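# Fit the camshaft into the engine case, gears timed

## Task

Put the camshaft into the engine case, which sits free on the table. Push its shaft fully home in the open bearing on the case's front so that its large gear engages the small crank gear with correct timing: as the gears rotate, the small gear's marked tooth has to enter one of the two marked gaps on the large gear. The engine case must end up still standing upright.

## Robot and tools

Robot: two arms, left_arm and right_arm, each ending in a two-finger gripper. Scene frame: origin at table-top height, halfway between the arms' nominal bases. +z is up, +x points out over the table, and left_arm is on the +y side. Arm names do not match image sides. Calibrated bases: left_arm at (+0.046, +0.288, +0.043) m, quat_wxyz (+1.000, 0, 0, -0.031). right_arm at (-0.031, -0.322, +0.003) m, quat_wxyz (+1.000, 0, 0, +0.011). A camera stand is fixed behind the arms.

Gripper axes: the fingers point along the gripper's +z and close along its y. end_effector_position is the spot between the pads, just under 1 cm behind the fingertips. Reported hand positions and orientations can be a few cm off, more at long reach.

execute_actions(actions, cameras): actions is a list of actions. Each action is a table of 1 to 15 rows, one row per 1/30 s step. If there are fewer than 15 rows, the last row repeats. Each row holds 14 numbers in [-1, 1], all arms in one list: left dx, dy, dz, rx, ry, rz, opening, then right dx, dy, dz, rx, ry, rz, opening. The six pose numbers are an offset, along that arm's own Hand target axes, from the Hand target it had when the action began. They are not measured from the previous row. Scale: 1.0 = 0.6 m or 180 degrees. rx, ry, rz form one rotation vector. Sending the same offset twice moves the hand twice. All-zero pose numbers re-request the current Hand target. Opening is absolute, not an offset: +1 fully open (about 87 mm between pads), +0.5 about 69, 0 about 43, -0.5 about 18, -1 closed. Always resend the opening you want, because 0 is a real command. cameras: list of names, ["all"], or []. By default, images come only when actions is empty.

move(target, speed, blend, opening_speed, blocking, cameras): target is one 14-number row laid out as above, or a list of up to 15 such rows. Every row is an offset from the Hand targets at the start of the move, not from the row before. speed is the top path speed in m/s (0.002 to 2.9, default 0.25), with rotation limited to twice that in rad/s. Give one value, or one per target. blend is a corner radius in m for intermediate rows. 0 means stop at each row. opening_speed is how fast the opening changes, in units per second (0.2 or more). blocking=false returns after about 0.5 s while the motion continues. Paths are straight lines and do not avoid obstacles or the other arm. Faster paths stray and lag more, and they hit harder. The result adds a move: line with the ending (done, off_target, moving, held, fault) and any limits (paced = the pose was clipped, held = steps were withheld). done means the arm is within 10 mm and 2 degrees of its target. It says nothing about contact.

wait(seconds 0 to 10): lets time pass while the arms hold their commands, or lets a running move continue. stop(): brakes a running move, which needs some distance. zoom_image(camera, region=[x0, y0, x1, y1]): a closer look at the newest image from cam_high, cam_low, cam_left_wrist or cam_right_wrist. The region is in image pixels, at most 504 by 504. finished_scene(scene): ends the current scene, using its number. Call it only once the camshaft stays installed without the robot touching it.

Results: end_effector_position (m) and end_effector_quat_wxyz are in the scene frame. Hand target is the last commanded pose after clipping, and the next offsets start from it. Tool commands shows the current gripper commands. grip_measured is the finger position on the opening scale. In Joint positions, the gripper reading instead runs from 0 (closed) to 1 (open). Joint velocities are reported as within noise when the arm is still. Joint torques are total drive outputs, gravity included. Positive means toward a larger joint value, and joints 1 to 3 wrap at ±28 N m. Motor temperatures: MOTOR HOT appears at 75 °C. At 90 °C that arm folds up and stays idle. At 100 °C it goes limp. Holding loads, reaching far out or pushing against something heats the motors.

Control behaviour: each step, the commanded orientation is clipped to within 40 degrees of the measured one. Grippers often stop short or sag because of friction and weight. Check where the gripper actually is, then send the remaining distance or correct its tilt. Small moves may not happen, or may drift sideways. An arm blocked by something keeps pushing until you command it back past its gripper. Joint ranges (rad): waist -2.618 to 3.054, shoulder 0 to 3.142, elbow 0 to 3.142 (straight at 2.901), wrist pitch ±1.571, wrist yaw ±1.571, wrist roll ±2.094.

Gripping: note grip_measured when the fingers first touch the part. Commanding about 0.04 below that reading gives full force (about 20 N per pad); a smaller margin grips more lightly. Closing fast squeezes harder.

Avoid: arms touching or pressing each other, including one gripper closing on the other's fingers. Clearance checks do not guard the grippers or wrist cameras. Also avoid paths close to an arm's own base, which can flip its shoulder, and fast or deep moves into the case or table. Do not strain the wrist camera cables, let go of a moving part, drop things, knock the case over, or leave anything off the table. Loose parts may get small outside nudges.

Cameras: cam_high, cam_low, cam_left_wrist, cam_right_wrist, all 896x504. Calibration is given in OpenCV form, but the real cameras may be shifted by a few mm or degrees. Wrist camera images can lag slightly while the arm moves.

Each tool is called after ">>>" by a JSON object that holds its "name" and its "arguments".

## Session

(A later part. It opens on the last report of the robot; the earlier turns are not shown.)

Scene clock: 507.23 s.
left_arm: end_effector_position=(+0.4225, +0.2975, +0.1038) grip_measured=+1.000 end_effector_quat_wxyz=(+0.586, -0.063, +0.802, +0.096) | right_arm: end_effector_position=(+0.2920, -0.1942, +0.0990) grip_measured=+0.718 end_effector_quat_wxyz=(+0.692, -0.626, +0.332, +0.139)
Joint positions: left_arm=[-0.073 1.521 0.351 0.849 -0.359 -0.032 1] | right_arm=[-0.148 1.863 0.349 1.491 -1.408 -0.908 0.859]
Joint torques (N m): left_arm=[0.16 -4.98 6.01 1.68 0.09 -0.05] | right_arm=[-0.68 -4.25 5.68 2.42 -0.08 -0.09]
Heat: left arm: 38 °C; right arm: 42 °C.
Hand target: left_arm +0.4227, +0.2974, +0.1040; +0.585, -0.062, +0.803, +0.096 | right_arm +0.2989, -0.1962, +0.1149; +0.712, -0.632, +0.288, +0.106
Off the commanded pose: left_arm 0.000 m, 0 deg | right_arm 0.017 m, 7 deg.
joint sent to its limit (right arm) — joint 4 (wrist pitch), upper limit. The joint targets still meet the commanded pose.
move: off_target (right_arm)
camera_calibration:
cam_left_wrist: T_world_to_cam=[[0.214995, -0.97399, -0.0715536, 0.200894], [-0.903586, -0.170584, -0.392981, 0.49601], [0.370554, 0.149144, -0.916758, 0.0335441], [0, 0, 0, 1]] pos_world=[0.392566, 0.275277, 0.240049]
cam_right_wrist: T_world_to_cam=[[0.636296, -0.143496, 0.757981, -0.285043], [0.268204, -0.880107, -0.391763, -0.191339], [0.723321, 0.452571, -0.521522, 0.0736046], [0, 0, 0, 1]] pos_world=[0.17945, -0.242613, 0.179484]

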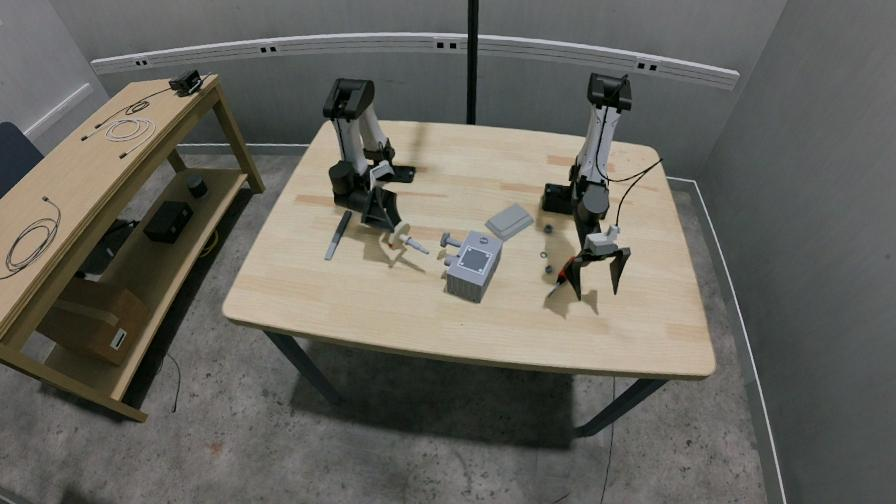

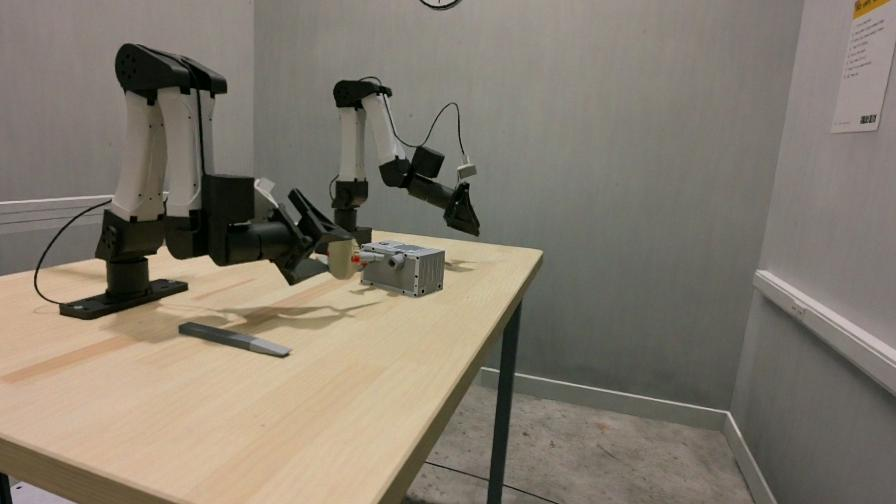

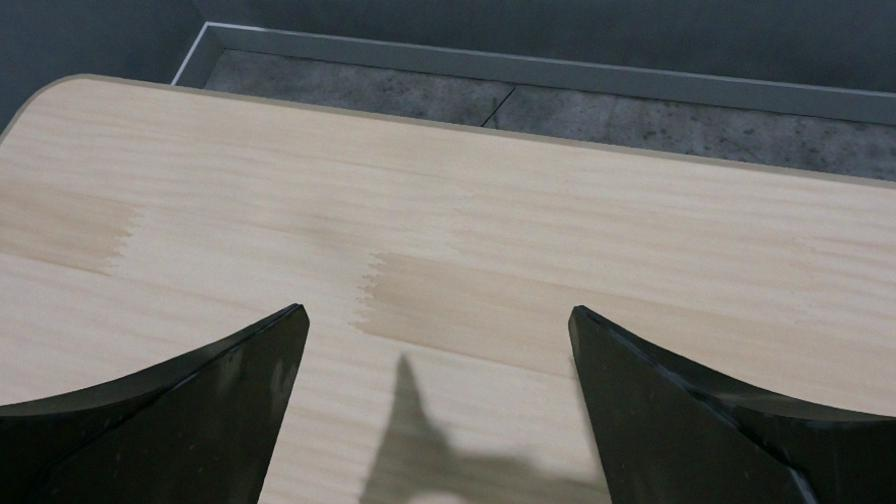

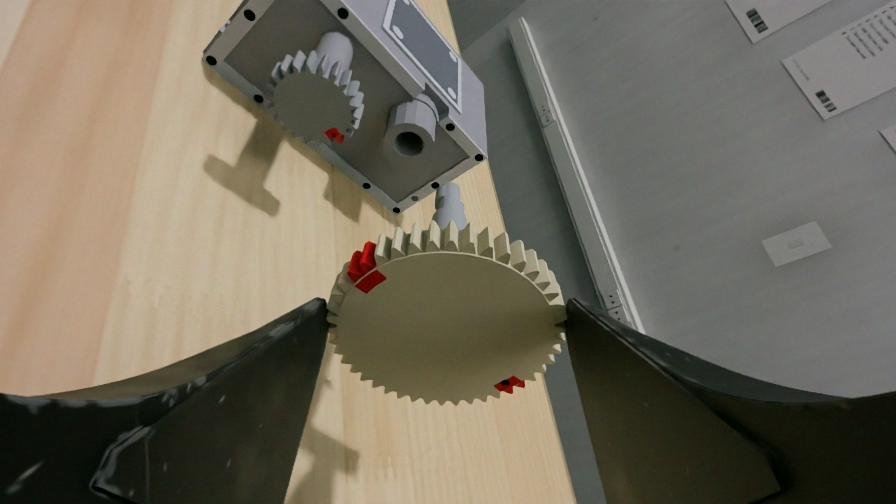

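>>> {"name": "move", "arguments": {"target": [[0,0,0,0,0,0,1,-0.1633,0.1057,-0.0063,0.2043,0.3261,0.2334,0.6],[0,0,0,0,0,0,1,-0.1173,0.185,0.0065,0.2043,0.3261,0.2334,0.6]], "speed": [0.15,0.05], "cameras": ["cam_right_wrist","cam_low"]}}

>>> {"name": "zoom_image", "arguments": {"camera": "cam_low", "region": [230, 220, 370, 320]}}

Scene clock: 574.57 s.
left_arm: end_effector_position=(+0.4225, +0.2975, +0.1038) grip_measured=+1.000 end_effector_quat_wxyz=(+0.586, -0.063, +0.802, +0.096) | right_arm: end_effector_position=(+0.1823, -0.1632, +0.0536) grip_measured=+0.718 end_effector_quat_wxyz=(+0.539, -0.240, +0.804, -0.073)
Joint positions: left_arm=[-0.073 1.521 0.351 0.849 -0.359 -0.032 1] | right_arm=[1.135 1.124 0.261 0.17 0.876 0.143 0.859]
Joint torques (N m): left_arm=[0.29 -4.68 6.09 1.68 0.08 -0.11] | right_arm=[0.32 -1.25 6.5 2.47 0.53 0.09]
Motor temperatures (°C): left_arm=[22 32 33 38 22 22 22] | right_arm=[23 29 39 45 23 24 25]
Heat: left arm: 38 °C; right arm: 45 °C.
Hand target: left_arm +0.4227, +0.2974, +0.1040; +0.585, -0.062, +0.803, +0.096 | right_arm +0.1856, -0.1576, +0.0603; +0.556, -0.224, +0.798, -0.062
Off the commanded pose: left_arm 0.000 m, 0 deg | right_arm 0.009 m, 3 deg.
move: off_target (right_arm)
camera_calibration:
cam_right_wrist: T_world_to_cam=[[0.337523, -0.877938, 0.339563, -0.21936], [-0.880673, -0.421901, -0.215441, 0.122347], [0.332406, -0.226328, -0.915577, 0.0967943], [0, 0, 0, 1]] pos_world=[0.149612, -0.119059, 0.189468]
Images, in order (width x height): cam_low 896x504, cam_right_wrist 896x504.

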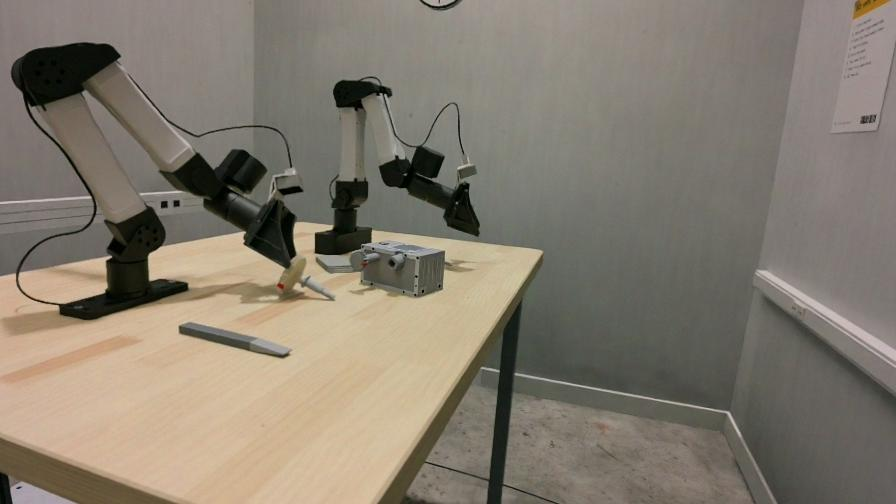

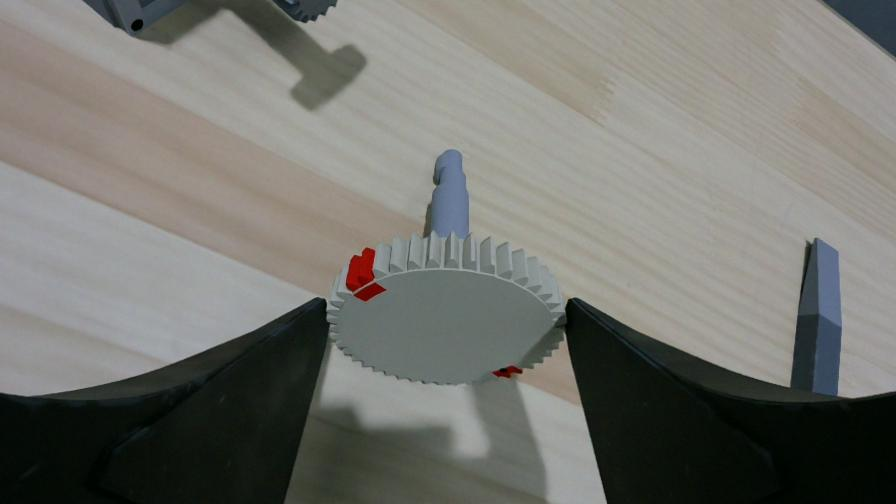

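Scaled by 3.600 from the camera's 896x504 image, which has a finer 1280x720 frame.

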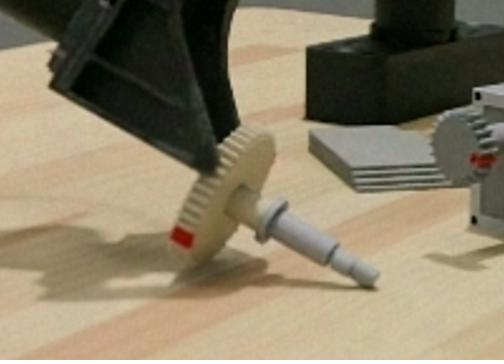

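>>> {"name": "move", "arguments": {"target": [[0,0,0,0,0,0,1,0.008,0,0,0,0,0,0.6],[0,0,0,0,0,0,1,0.008,0,0,0,0,0,0.95],[0,0,0,0,0,0,1,0.017,0,0.018,0,0,0,0.95]], "speed": 0.05, "opening_speed": 0.4, "cameras": ["cam_right_wrist","cam_low"]}}

>>> {"name": "zoom_image", "arguments": {"camera": "cam_low", "region": [230, 220, 370, 320]}}

>>> {"name": "zoom_image", "arguments": {"camera": "cam_right_wrist", "region": [290, 180, 610, 420]}}

Scene clock: 588.27 s.
left_arm: end_effector_position=(+0.4225, +0.2975, +0.1038) grip_measured=+1.000 end_effector_quat_wxyz=(+0.586, -0.063, +0.802, +0.096) | right_arm: end_effector_position=(+0.1907, -0.1626, +0.0465) grip_measured=+0.950 end_effector_quat_wxyz=(+0.551, -0.227, +0.800, -0.070)
Joint positions: left_arm=[-0.073 1.521 0.351 0.849 -0.359 -0.032 1] | right_arm=[1.105 1.196 0.222 0.337 0.871 0.112 0.975]
Joint torques (N m): left_arm=[0.08 -4.75 6.05 1.65 0.09 -0.11] | right_arm=[-0.76 -1.26 5.74 2.35 0.21 -0.05]
Heat: left arm: 38 °C; right arm: 44 °C.
Hand target: left_arm +0.4227, +0.2974, +0.1040; +0.585, -0.062, +0.803, +0.096 | right_arm +0.1926, -0.1603, +0.0474; +0.556, -0.224, +0.798, -0.062
Off the commanded pose: left_arm 0.000 m, 0 deg | right_arm 0.003 m, 1 deg.
move: done; target 2's new opening was sent with right_arm's hand 0.008 m and 3 deg from that target
camera_calibration:
cam_right_wrist: T_world_to_cam=[[0.317215, -0.890484, 0.32621, -0.216742], [-0.880505, -0.404315, -0.247469, 0.1328], [0.352259, -0.208729, -0.91233, 0.0865447], [0, 0, 0, 1]] pos_world=[0.155199, -0.121248, 0.182525]
Images, in order (width x height): cam_low 896x504, cam_right_wrist 896x504.

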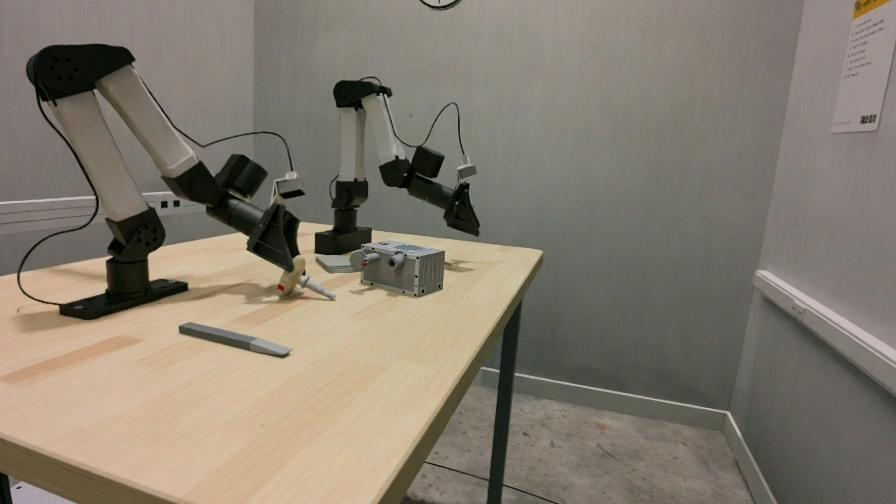

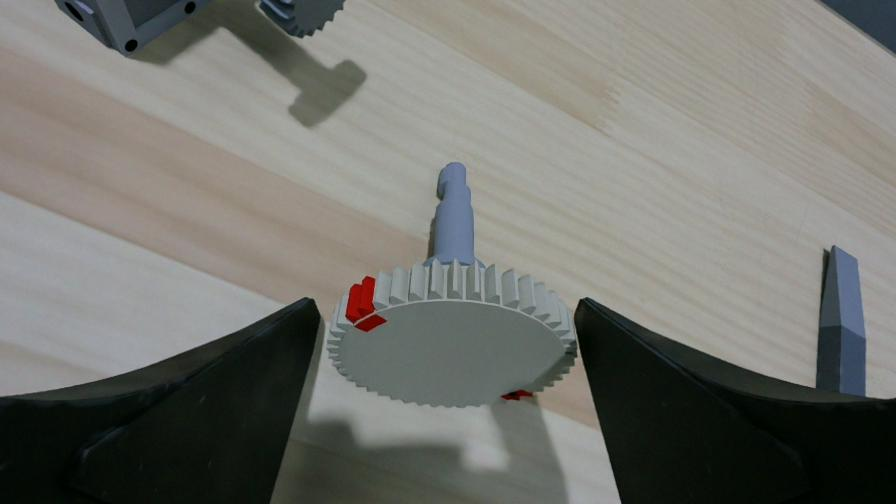

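Scaled by 3.600 from the camera's 896x504 image, which has a finer 1280x720 frame.

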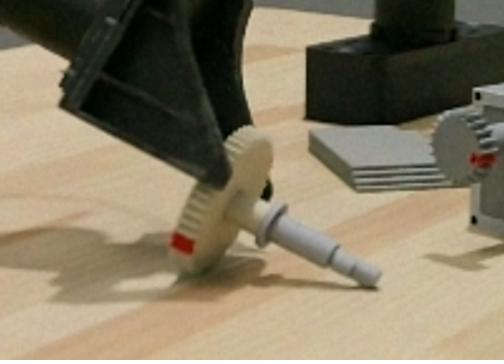

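Scaled by 1.575 from the camera's 896x504 image, which has a finer 1280x720 frame.

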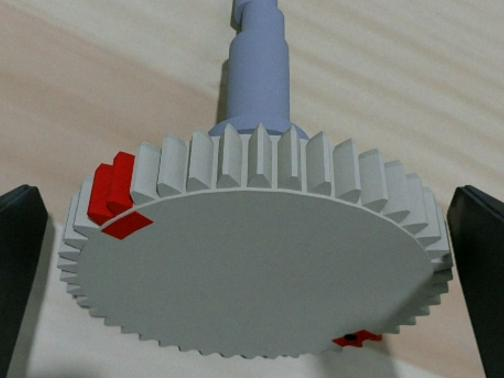

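>>> {"name": "move", "arguments": {"target": [[0,0,0,0,0,0,1,0.014,-0.002,0,0,0,0,0.95]], "speed": 0.05, "cameras": ["cam_right_wrist","cam_low"]}}

>>> {"name": "zoom_image", "arguments": {"camera": "cam_low", "region": [230, 220, 370, 320]}}

>>> {"name": "zoom_image", "arguments": {"camera": "cam_right_wrist", "region": [290, 180, 610, 420]}}

Scene clock: 598.87 s.
left_arm: end_effector_position=(+0.4225, +0.2975, +0.1038) grip_measured=+1.000 end_effector_quat_wxyz=(+0.586, -0.063, +0.802, +0.096) | right_arm: end_effector_position=(+0.1884, -0.1672, +0.0394) grip_measured=+0.950 end_effector_quat_wxyz=(+0.551, -0.228, +0.800, -0.070)
Joint positions: left_arm=[-0.073 1.521 0.351 0.849 -0.359 -0.032 1] | right_arm=[1.105 1.205 0.188 0.38 0.869 0.111 0.975]
Joint torques (N m): left_arm=[0.13 -4.89 5.86 1.66 0.07 -0.08] | right_arm=[-0.87 -1.2 5.65 2.33 0.2 -0.05]
Heat: left arm: 38 °C; right arm: 44 °C.
Hand target: left_arm +0.4227, +0.2974, +0.1040; +0.585, -0.062, +0.803, +0.096 | right_arm +0.1906, -0.1649, +0.0406; +0.556, -0.224, +0.798, -0.062
Off the commanded pose: left_arm 0.000 m, 0 deg | right_arm 0.003 m, 1 deg.
move: done
camera_calibration:
cam_right_wrist: T_world_to_cam=[[0.318568, -0.889803, 0.32675, -0.217921], [-0.880076, -0.405692, -0.246739, 0.126833], [0.352109, -0.208962, -0.912335, 0.0799329], [0, 0, 0, 1]] pos_world=[0.1529, -0.125749, 0.175426]
Images, in order (width x height): cam_low 896x504, cam_right_wrist 896x504.

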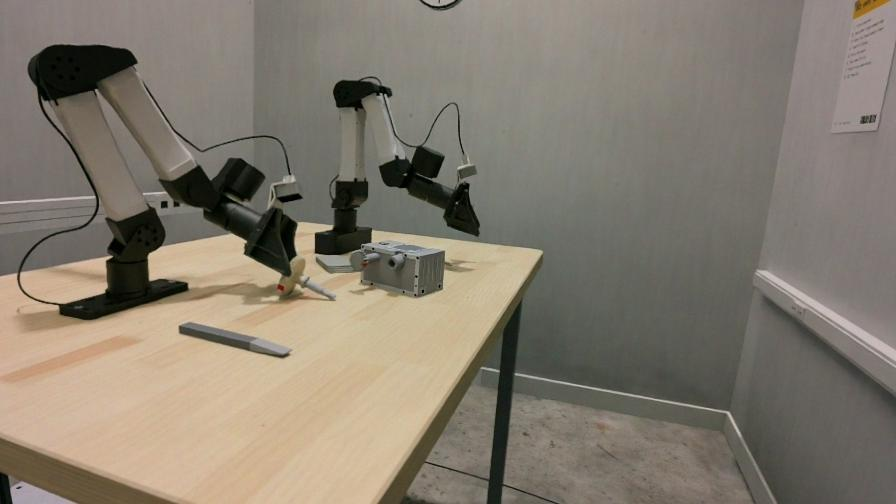

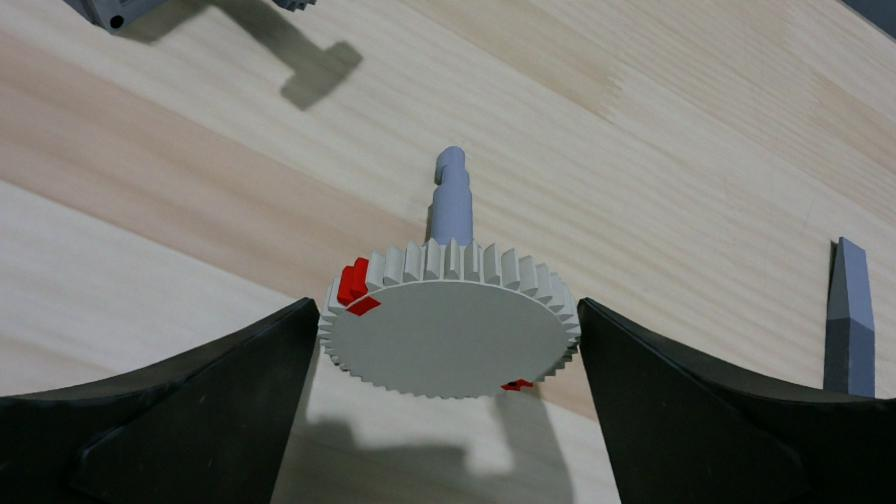

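Scaled by 3.600 from the camera's 896x504 image, which has a finer 1280x720 frame.

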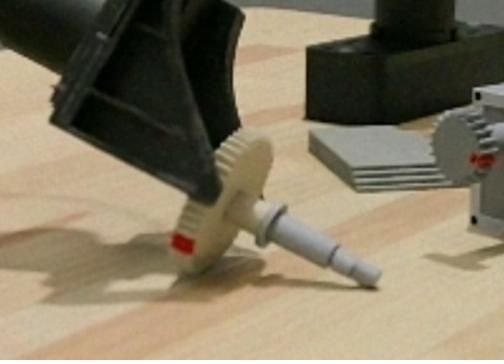

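Scaled by 1.575 from the camera's 896x504 image, which has a finer 1280x720 frame.

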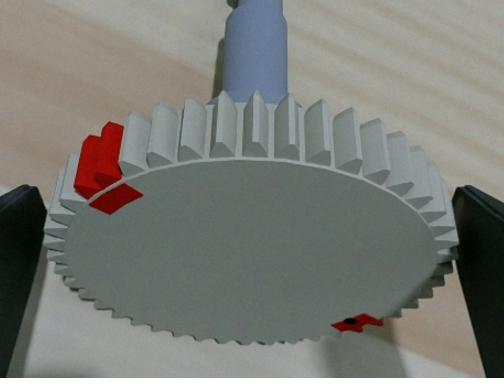

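>>> {"name": "move", "arguments": {"target": [[0,0,0,0,0,0,1,0.0,-0.001,0.007,0,0,0,0.95],[0,0,0,0,0,0,1,0.0,-0.001,0.007,0,0,0,0.5]], "speed": 0.05, "opening_speed": 0.4, "cameras": ["cam_right_wrist"]}}

Scene clock: 610.60 s.
left_arm: end_effector_position=(+0.4225, +0.2975, +0.1038) grip_measured=+1.000 end_effector_quat_wxyz=(+0.586, -0.063, +0.802, +0.096) | right_arm: end_effector_position=(+0.1929, -0.1669, +0.0384) grip_measured=+0.742 end_effector_quat_wxyz=(+0.551, -0.227, +0.800, -0.070)
Joint positions: left_arm=[-0.073 1.521 0.351 0.849 -0.359 -0.032 1] | right_arm=[1.082 1.229 0.188 0.42 0.852 0.091 0.871]
Joint torques (N m): left_arm=[0.27 -4.83 6 1.61 0.08 -0.11] | right_arm=[-0.73 -1.31 5.44 2.36 0.19 -0.03]
Heat: left arm: 38 °C; right arm: 43 °C.
Hand target: left_arm +0.4227, +0.2974, +0.1040; +0.585, -0.062, +0.803, +0.096 | right_arm +0.1946, -0.1649, +0.0393; +0.556, -0.224, +0.798, -0.062
Off the commanded pose: left_arm 0.000 m, 0 deg | right_arm 0.003 m, 1 deg.
move: done
camera_calibration:
cam_right_wrist: T_world_to_cam=[[0.317004, -0.890693, 0.325844, -0.218556], [-0.88058, -0.404017, -0.247686, 0.131081], [0.352259, -0.208414, -0.912402, 0.077534], [0, 0, 0, 1]] pos_world=[0.157399, -0.125548, 0.174424]
Images, in order (width x height): cam_right_wrist 896x504.

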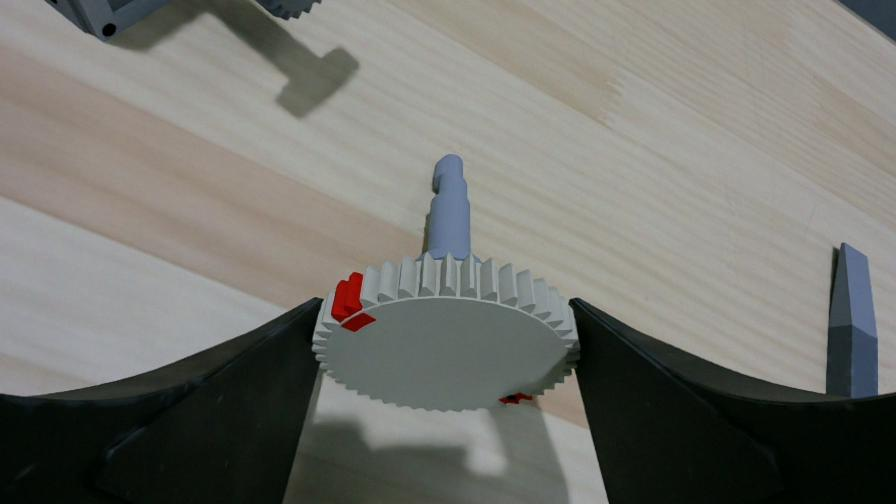

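>>> {"name": "move", "arguments": {"target": [[0,0,0,0,0,0,1,-0.1075,-0.0612,-0.0523,0,0,0,0.5],[0,0,0,0,0,0,1,-0.1353,-0.1402,0.1042,-0.2043,-0.3261,-0.2334,0.5]], "speed": 0.12, "cameras": ["cam_right_wrist","cam_high","cam_low"]}}

>>> {"name": "zoom_image", "arguments": {"camera": "cam_right_wrist", "region": [200, 0, 560, 240]}}

>>> {"name": "zoom_image", "arguments": {"camera": "cam_high", "region": [370, 200, 520, 310]}}

>>> {"name": "zoom_image", "arguments": {"camera": "cam_low", "region": [250, 180, 450, 310]}}

Scene clock: 633.73 s.
left_arm: end_effector_position=(+0.4225, +0.2975, +0.1038) grip_measured=+1.000 end_effector_quat_wxyz=(+0.586, -0.063, +0.802, +0.096) | right_arm: end_effector_position=(+0.2922, -0.1941, +0.0991) grip_measured=+0.742 end_effector_quat_wxyz=(+0.692, -0.626, +0.332, +0.139)
Joint positions: left_arm=[-0.073 1.521 0.351 0.849 -0.359 -0.032 1] | right_arm=[-0.147 1.863 0.349 1.491 -1.408 -0.91 0.871]
Joint torques (N m): left_arm=[0.17 -4.89 5.89 1.67 0.1 -0.11] | right_arm=[-0.69 -4.23 5.68 2.42 -0.1 -0.08]
Heat: left arm: 38 °C; right arm: 45 °C.
Hand target: left_arm +0.4227, +0.2974, +0.1040; +0.585, -0.062, +0.803, +0.096 | right_arm +0.2989, -0.1960, +0.1149; +0.712, -0.632, +0.288, +0.106
Off the commanded pose: left_arm 0.000 m, 0 deg | right_arm 0.017 m, 7 deg.
joint sent to its limit (right arm) — joint 4 (wrist pitch), upper limit. The joint targets still meet the commanded pose.
move: off_target (right_arm)
camera_calibration:
cam_right_wrist: T_world_to_cam=[[0.635143, -0.143177, 0.759009, -0.284839], [0.268781, -0.880283, -0.390971, -0.19149], [0.724121, 0.45233, -0.520622, 0.0730992], [0, 0, 0, 1]] pos_world=[0.17945, -0.242413, 0.179385]
Images, in order (width x height): cam_high 896x504, cam_low 896x504, cam_right_wrist 896x504.

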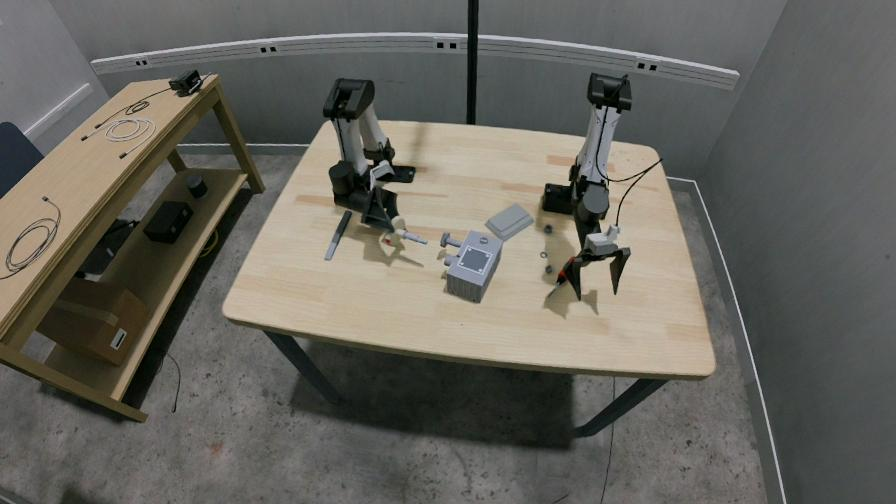

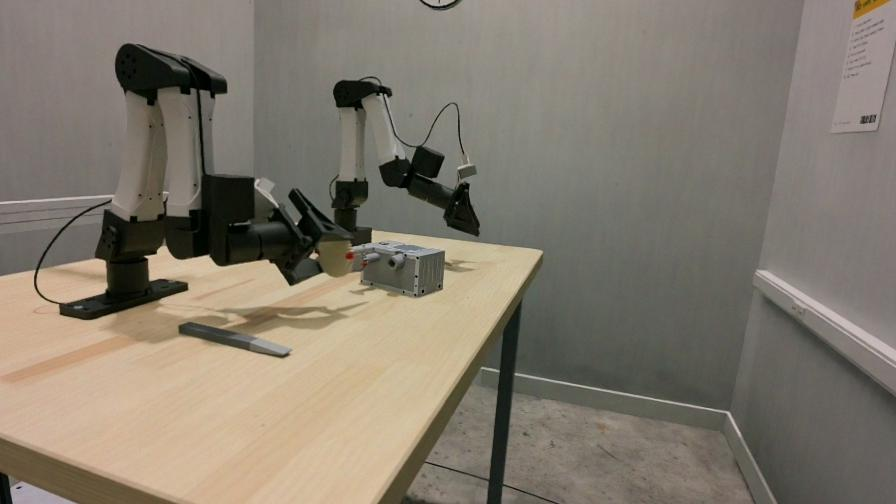

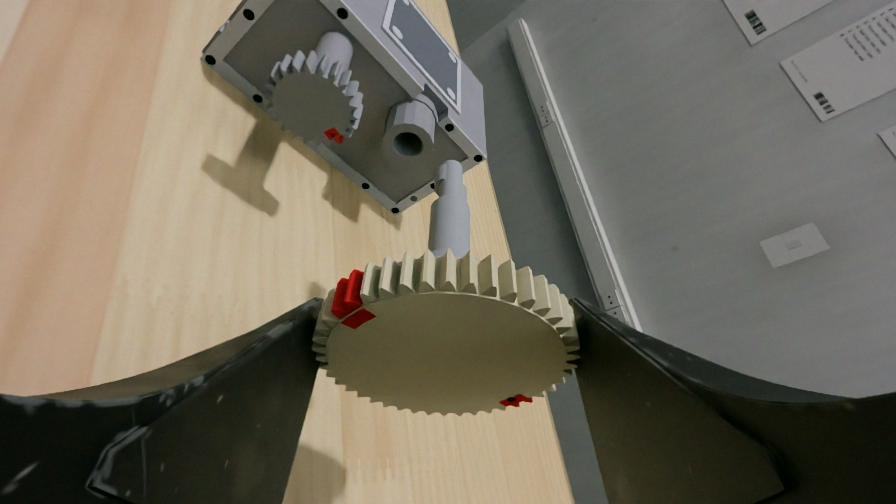

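Scaled by 1.400 from the camera's 896x504 image, which has a finer 1280x720 frame.

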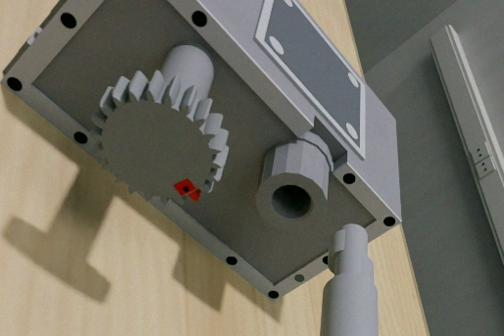

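Scaled by 3.360 from the camera's 896x504 image, which has a finer 1280x720 frame.

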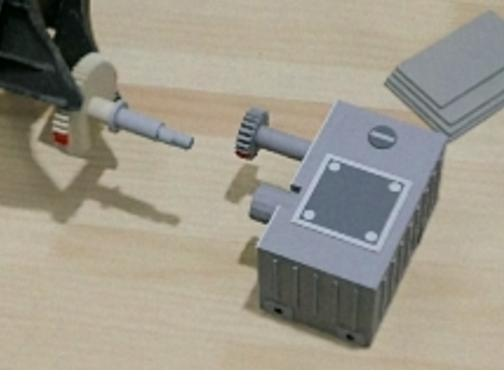

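Scaled by 2.520 from the camera's 896x504 image, which has a finer 1280x720 frame.

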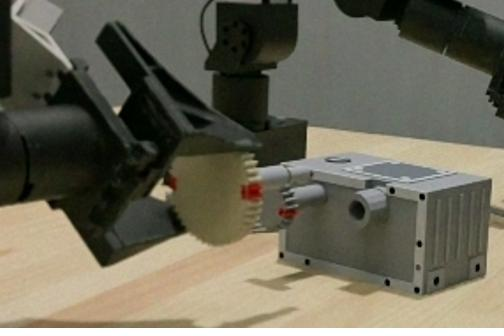

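>>> {"name": "move", "arguments": {"target": [0,0,0,0,0,0,1,0.0193,0.0485,0.0333,0.0143,0.009,-0.0394,0.5], "speed": 0.08, "cameras": ["cam_right_wrist","cam_high"]}}

>>> {"name": "zoom_image", "arguments": {"camera": "cam_right_wrist", "region": [220, 20, 520, 240]}}

>>> {"name": "zoom_image", "arguments": {"camera": "cam_high", "region": [390, 215, 490, 295]}}

Scene clock: 674.50 s.
left_arm: end_effector_position=(+0.4225, +0.2975, +0.1038) grip_measured=+1.000 end_effector_quat_wxyz=(+0.586, -0.063, +0.802, +0.096) | right_arm: end_effector_position=(+0.2958, -0.1752, +0.0734) grip_measured=+0.742 end_effector_quat_wxyz=(+0.689, -0.656, +0.297, +0.081)
Joint positions: left_arm=[-0.073 1.521 0.351 0.849 -0.359 -0.032 1] | right_arm=[-0.056 1.965 0.334 1.491 -1.295 -1.165 0.871]
Joint torques (N m): left_arm=[0.13 -4.78 5.91 1.58 0.04 -0.08] | right_arm=[0.28 -4.36 2.88 2.53 0.06 -0.07]
Heat: left arm: 38 °C; right arm: 47 °C.
Hand target: left_arm +0.4227, +0.2974, +0.1040; +0.585, -0.062, +0.803, +0.096 | right_arm +0.2988, -0.1740, +0.0849; +0.727, -0.634, +0.261, +0.047
Off the commanded pose: left_arm 0.000 m, 0 deg | right_arm 0.012 m, 8 deg.
joint sent to its limit (right arm) — joint 4 (wrist pitch), upper limit. The joint targets are off in orientation, not in position.
move: off_target (right_arm)
camera_calibration:
cam_right_wrist: T_world_to_cam=[[0.531751, -0.0925413, 0.84183, -0.231521], [0.29739, -0.910309, -0.287919, -0.20716], [0.792969, 0.403452, -0.456537, 0.0148895], [0, 0, 0, 1]] pos_world=[0.172912, -0.216012, 0.142054]
Images, in order (width x height): cam_high 896x504, cam_right_wrist 896x504.

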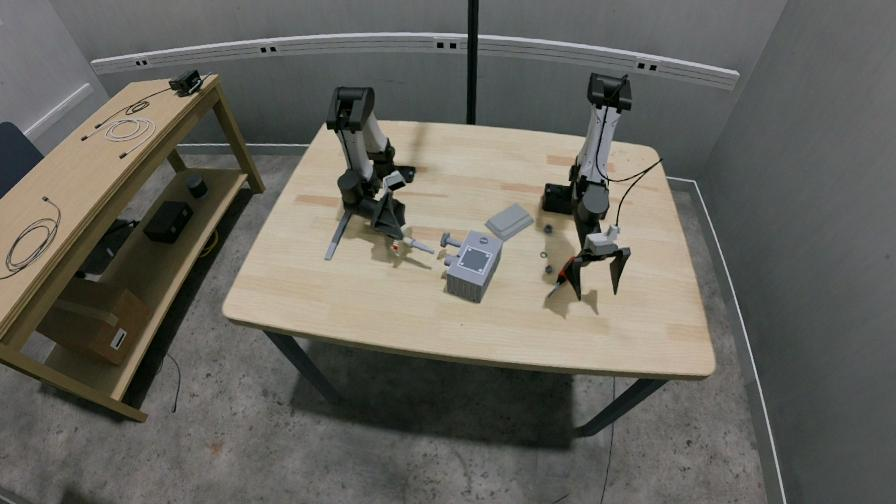

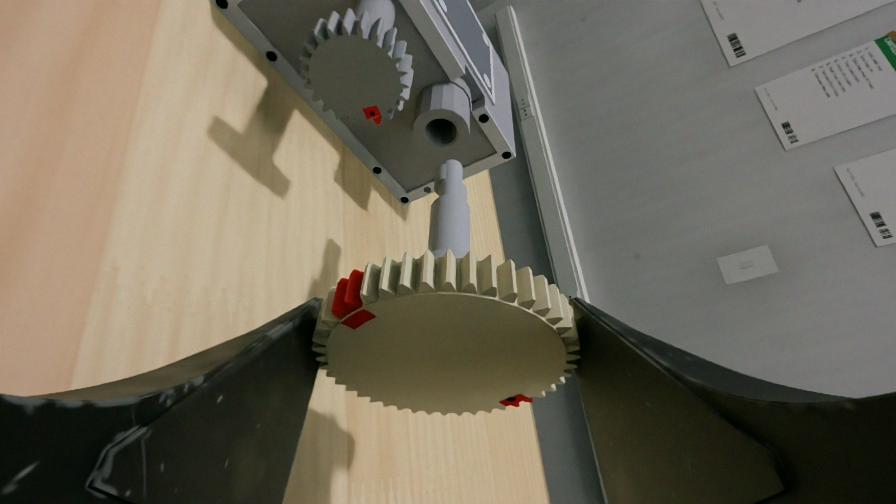

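Scaled by 1.680 from the camera's 896x504 image, which has a finer 1280x720 frame.

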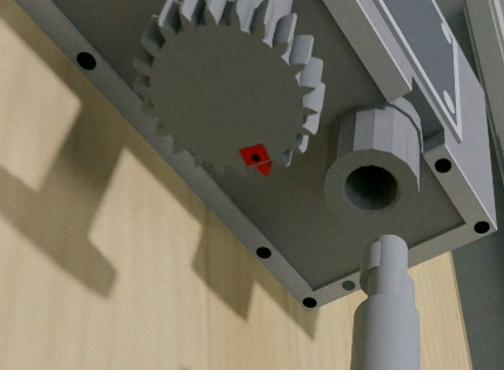

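Scaled by 5.040 from the camera's 896x504 image, which has a finer 1280x720 frame.

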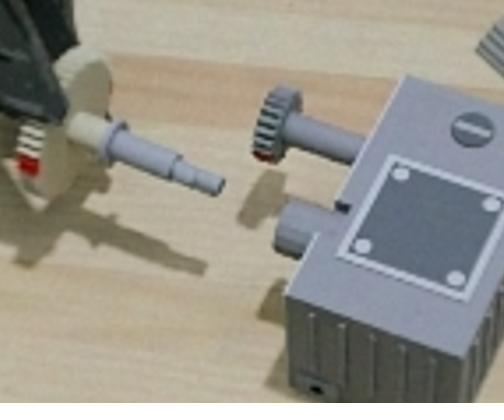

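>>> {"name": "move", "arguments": {"target": [0,0,0,0,0,0,1,0.005,0.0185,0.0322,0.0068,0.014,0.0056,0.5], "speed": 0.06, "cameras": ["cam_right_wrist","cam_high"]}}

>>> {"name": "zoom_image", "arguments": {"camera": "cam_right_wrist", "region": [220, 20, 520, 240]}}

>>> {"name": "zoom_image", "arguments": {"camera": "cam_high", "region": [400, 220, 480, 290]}}

Scene clock: 733.17 s.
left_arm: end_effector_position=(+0.4225, +0.2975, +0.1038) grip_measured=+1.000 end_effector_quat_wxyz=(+0.586, -0.063, +0.802, +0.096) | right_arm: end_effector_position=(+0.3005, -0.1559, +0.0623) grip_measured=+0.742 end_effector_quat_wxyz=(+0.679, -0.657, +0.319, +0.071)
Joint positions: left_arm=[-0.073 1.521 0.351 0.849 -0.359 -0.032 1] | right_arm=[0.043 1.99 0.334 1.491 -1.154 -1.167 0.871]
Joint torques (N m): left_arm=[0.05 -4.62 6.05 1.65 0.08 -0.08] | right_arm=[0.29 -4.55 2.62 2.64 0.06 -0.04]
Heat: left arm: 38 °C; right arm: 49 °C.
Hand target: left_arm +0.4227, +0.2974, +0.1040; +0.585, -0.062, +0.803, +0.096 | right_arm +0.3032, -0.1544, +0.0748; +0.727, -0.625, +0.283, +0.036
Off the commanded pose: left_arm 0.000 m, 0 deg | right_arm 0.013 m, 9 deg.
joint sent to its limit (right arm) — joint 4 (wrist pitch), upper limit. The joint targets are off in orientation, not in position.
move: off_target (right_arm)
camera_calibration:
cam_right_wrist: T_world_to_cam=[[0.547197, -0.0956156, 0.831525, -0.227432], [0.253538, -0.927845, -0.273536, -0.184654], [0.79768, 0.360501, -0.483472, -0.00816015], [0, 0, 0, 1]] pos_world=[0.177776, -0.190134, 0.134661]
Images, in order (width x height): cam_high 896x504, cam_right_wrist 896x504.

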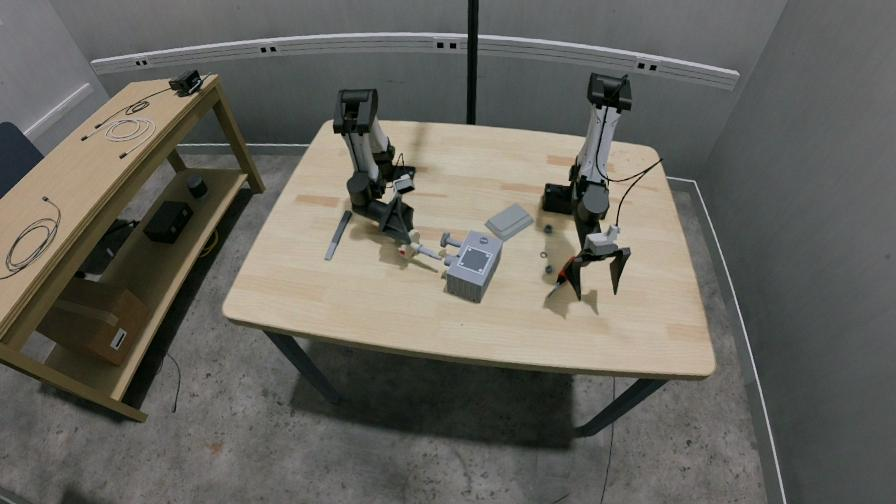

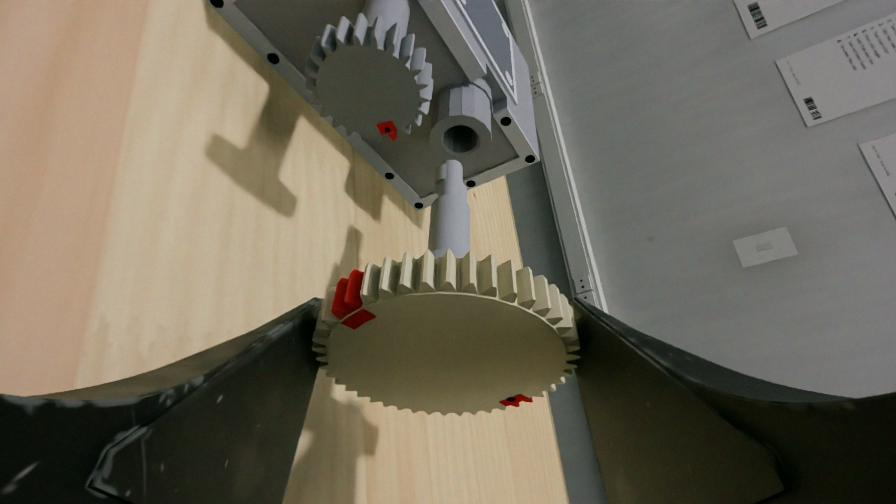

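Scaled by 1.680 from the camera's 896x504 image, which has a finer 1280x720 frame.

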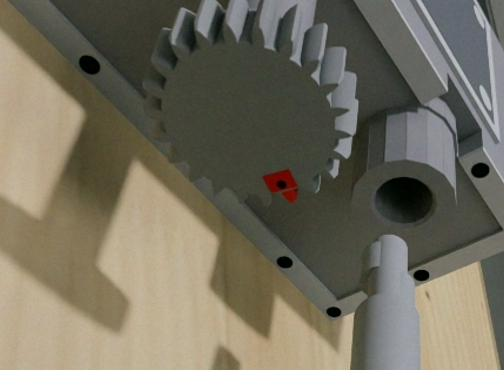

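Scaled by 6.300 from the camera's 896x504 image, which has a finer 1280x720 frame.

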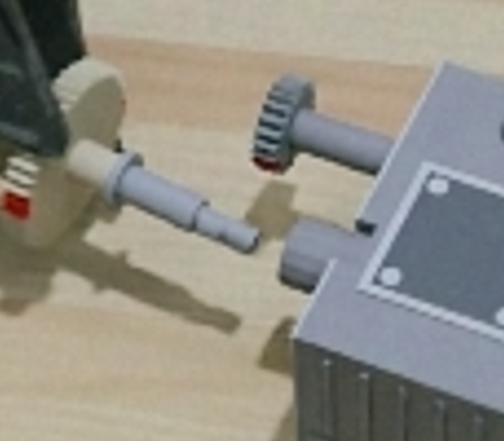

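>>> {"name": "move", "arguments": {"target": [0,0,0,0,0,0,1,-0.0067,-0.0003,0.0267,0.0049,0.01,0,0.5], "speed": 0.05, "cameras": ["cam_right_wrist","cam_high"]}}

>>> {"name": "zoom_image", "arguments": {"camera": "cam_right_wrist", "region": [400, 100, 540, 220]}}

>>> {"name": "zoom_image", "arguments": {"camera": "cam_high", "region": [410, 225, 480, 285]}}

Scene clock: 805.87 s.
left_arm: end_effector_position=(+0.4225, +0.2975, +0.1038) grip_measured=+1.000 end_effector_quat_wxyz=(+0.586, -0.063, +0.802, +0.096) | right_arm: end_effector_position=(+0.3034, -0.1403, +0.0595) grip_measured=+0.742 end_effector_quat_wxyz=(+0.674, -0.657, +0.331, +0.057)
Joint positions: left_arm=[-0.073 1.521 0.351 0.849 -0.359 -0.032 1] | right_arm=[0.124 1.99 0.334 1.491 -1.038 -1.162 0.871]
Joint torques (N m): left_arm=[-0.01 -4.78 5.93 1.67 0.09 -0.08] | right_arm=[0.34 -5.89 2.5 2.72 0.04 0.14]
Motor temperatures (°C): left_arm=[22 32 33 38 22 22 22] | right_arm=[23 30 34 51 23 24 25]
Heat: left arm: 38 °C; right arm: 51 °C.
Hand target: left_arm +0.4227, +0.2974, +0.1040; +0.585, -0.062, +0.803, +0.096 | right_arm +0.3058, -0.1384, +0.0778; +0.727, -0.619, +0.294, +0.024
Off the commanded pose: left_arm 0.000 m, 0 deg | right_arm 0.018 m, 9 deg.
joint sent to its limit (right arm) — joint 4 (wrist pitch), upper limit. The joint targets are off in orientation, not in position.
move: off_target (right_arm)
camera_calibration:
cam_right_wrist: T_world_to_cam=[[0.545874, -0.0994388, 0.831945, -0.225327], [0.22206, -0.940256, -0.258087, -0.164811], [0.807905, 0.325625, -0.49118, -0.0249339], [0, 0, 0, 1]] pos_world=[0.179742, -0.169252, 0.132677]
Images, in order (width x height): cam_high 896x504, cam_right_wrist 896x504.

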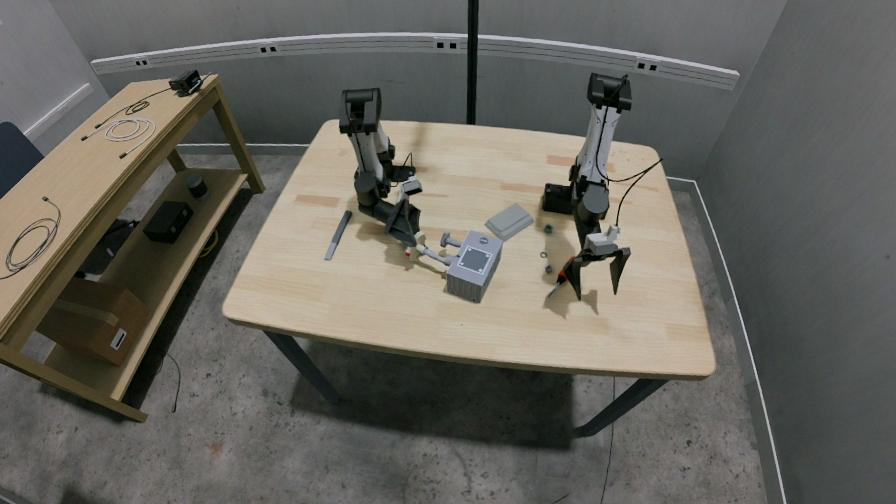

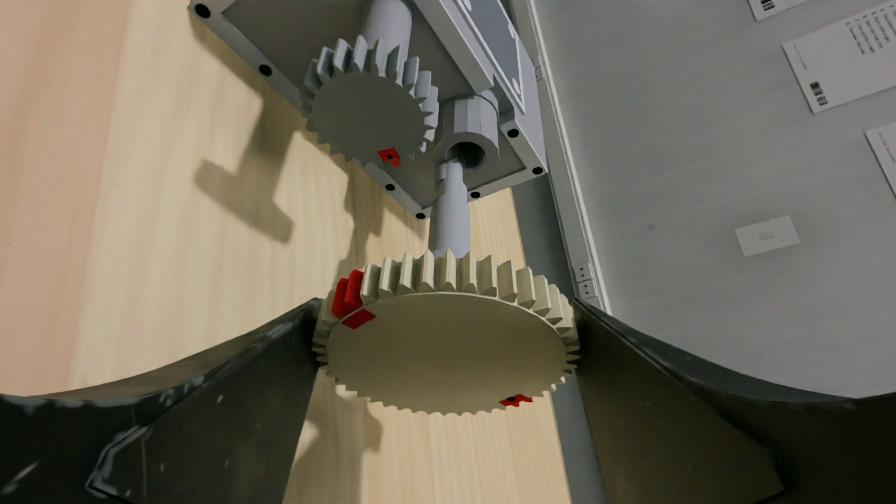

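Scaled by 3.600 from the camera's 896x504 image, which has a finer 1280x720 frame.

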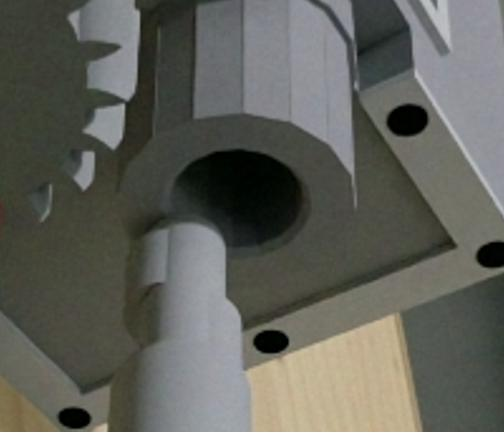

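Scaled by 7.200 from the camera's 896x504 image, which has a finer 1280x720 frame.

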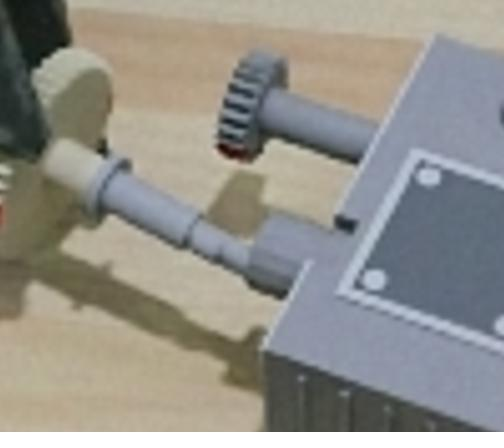

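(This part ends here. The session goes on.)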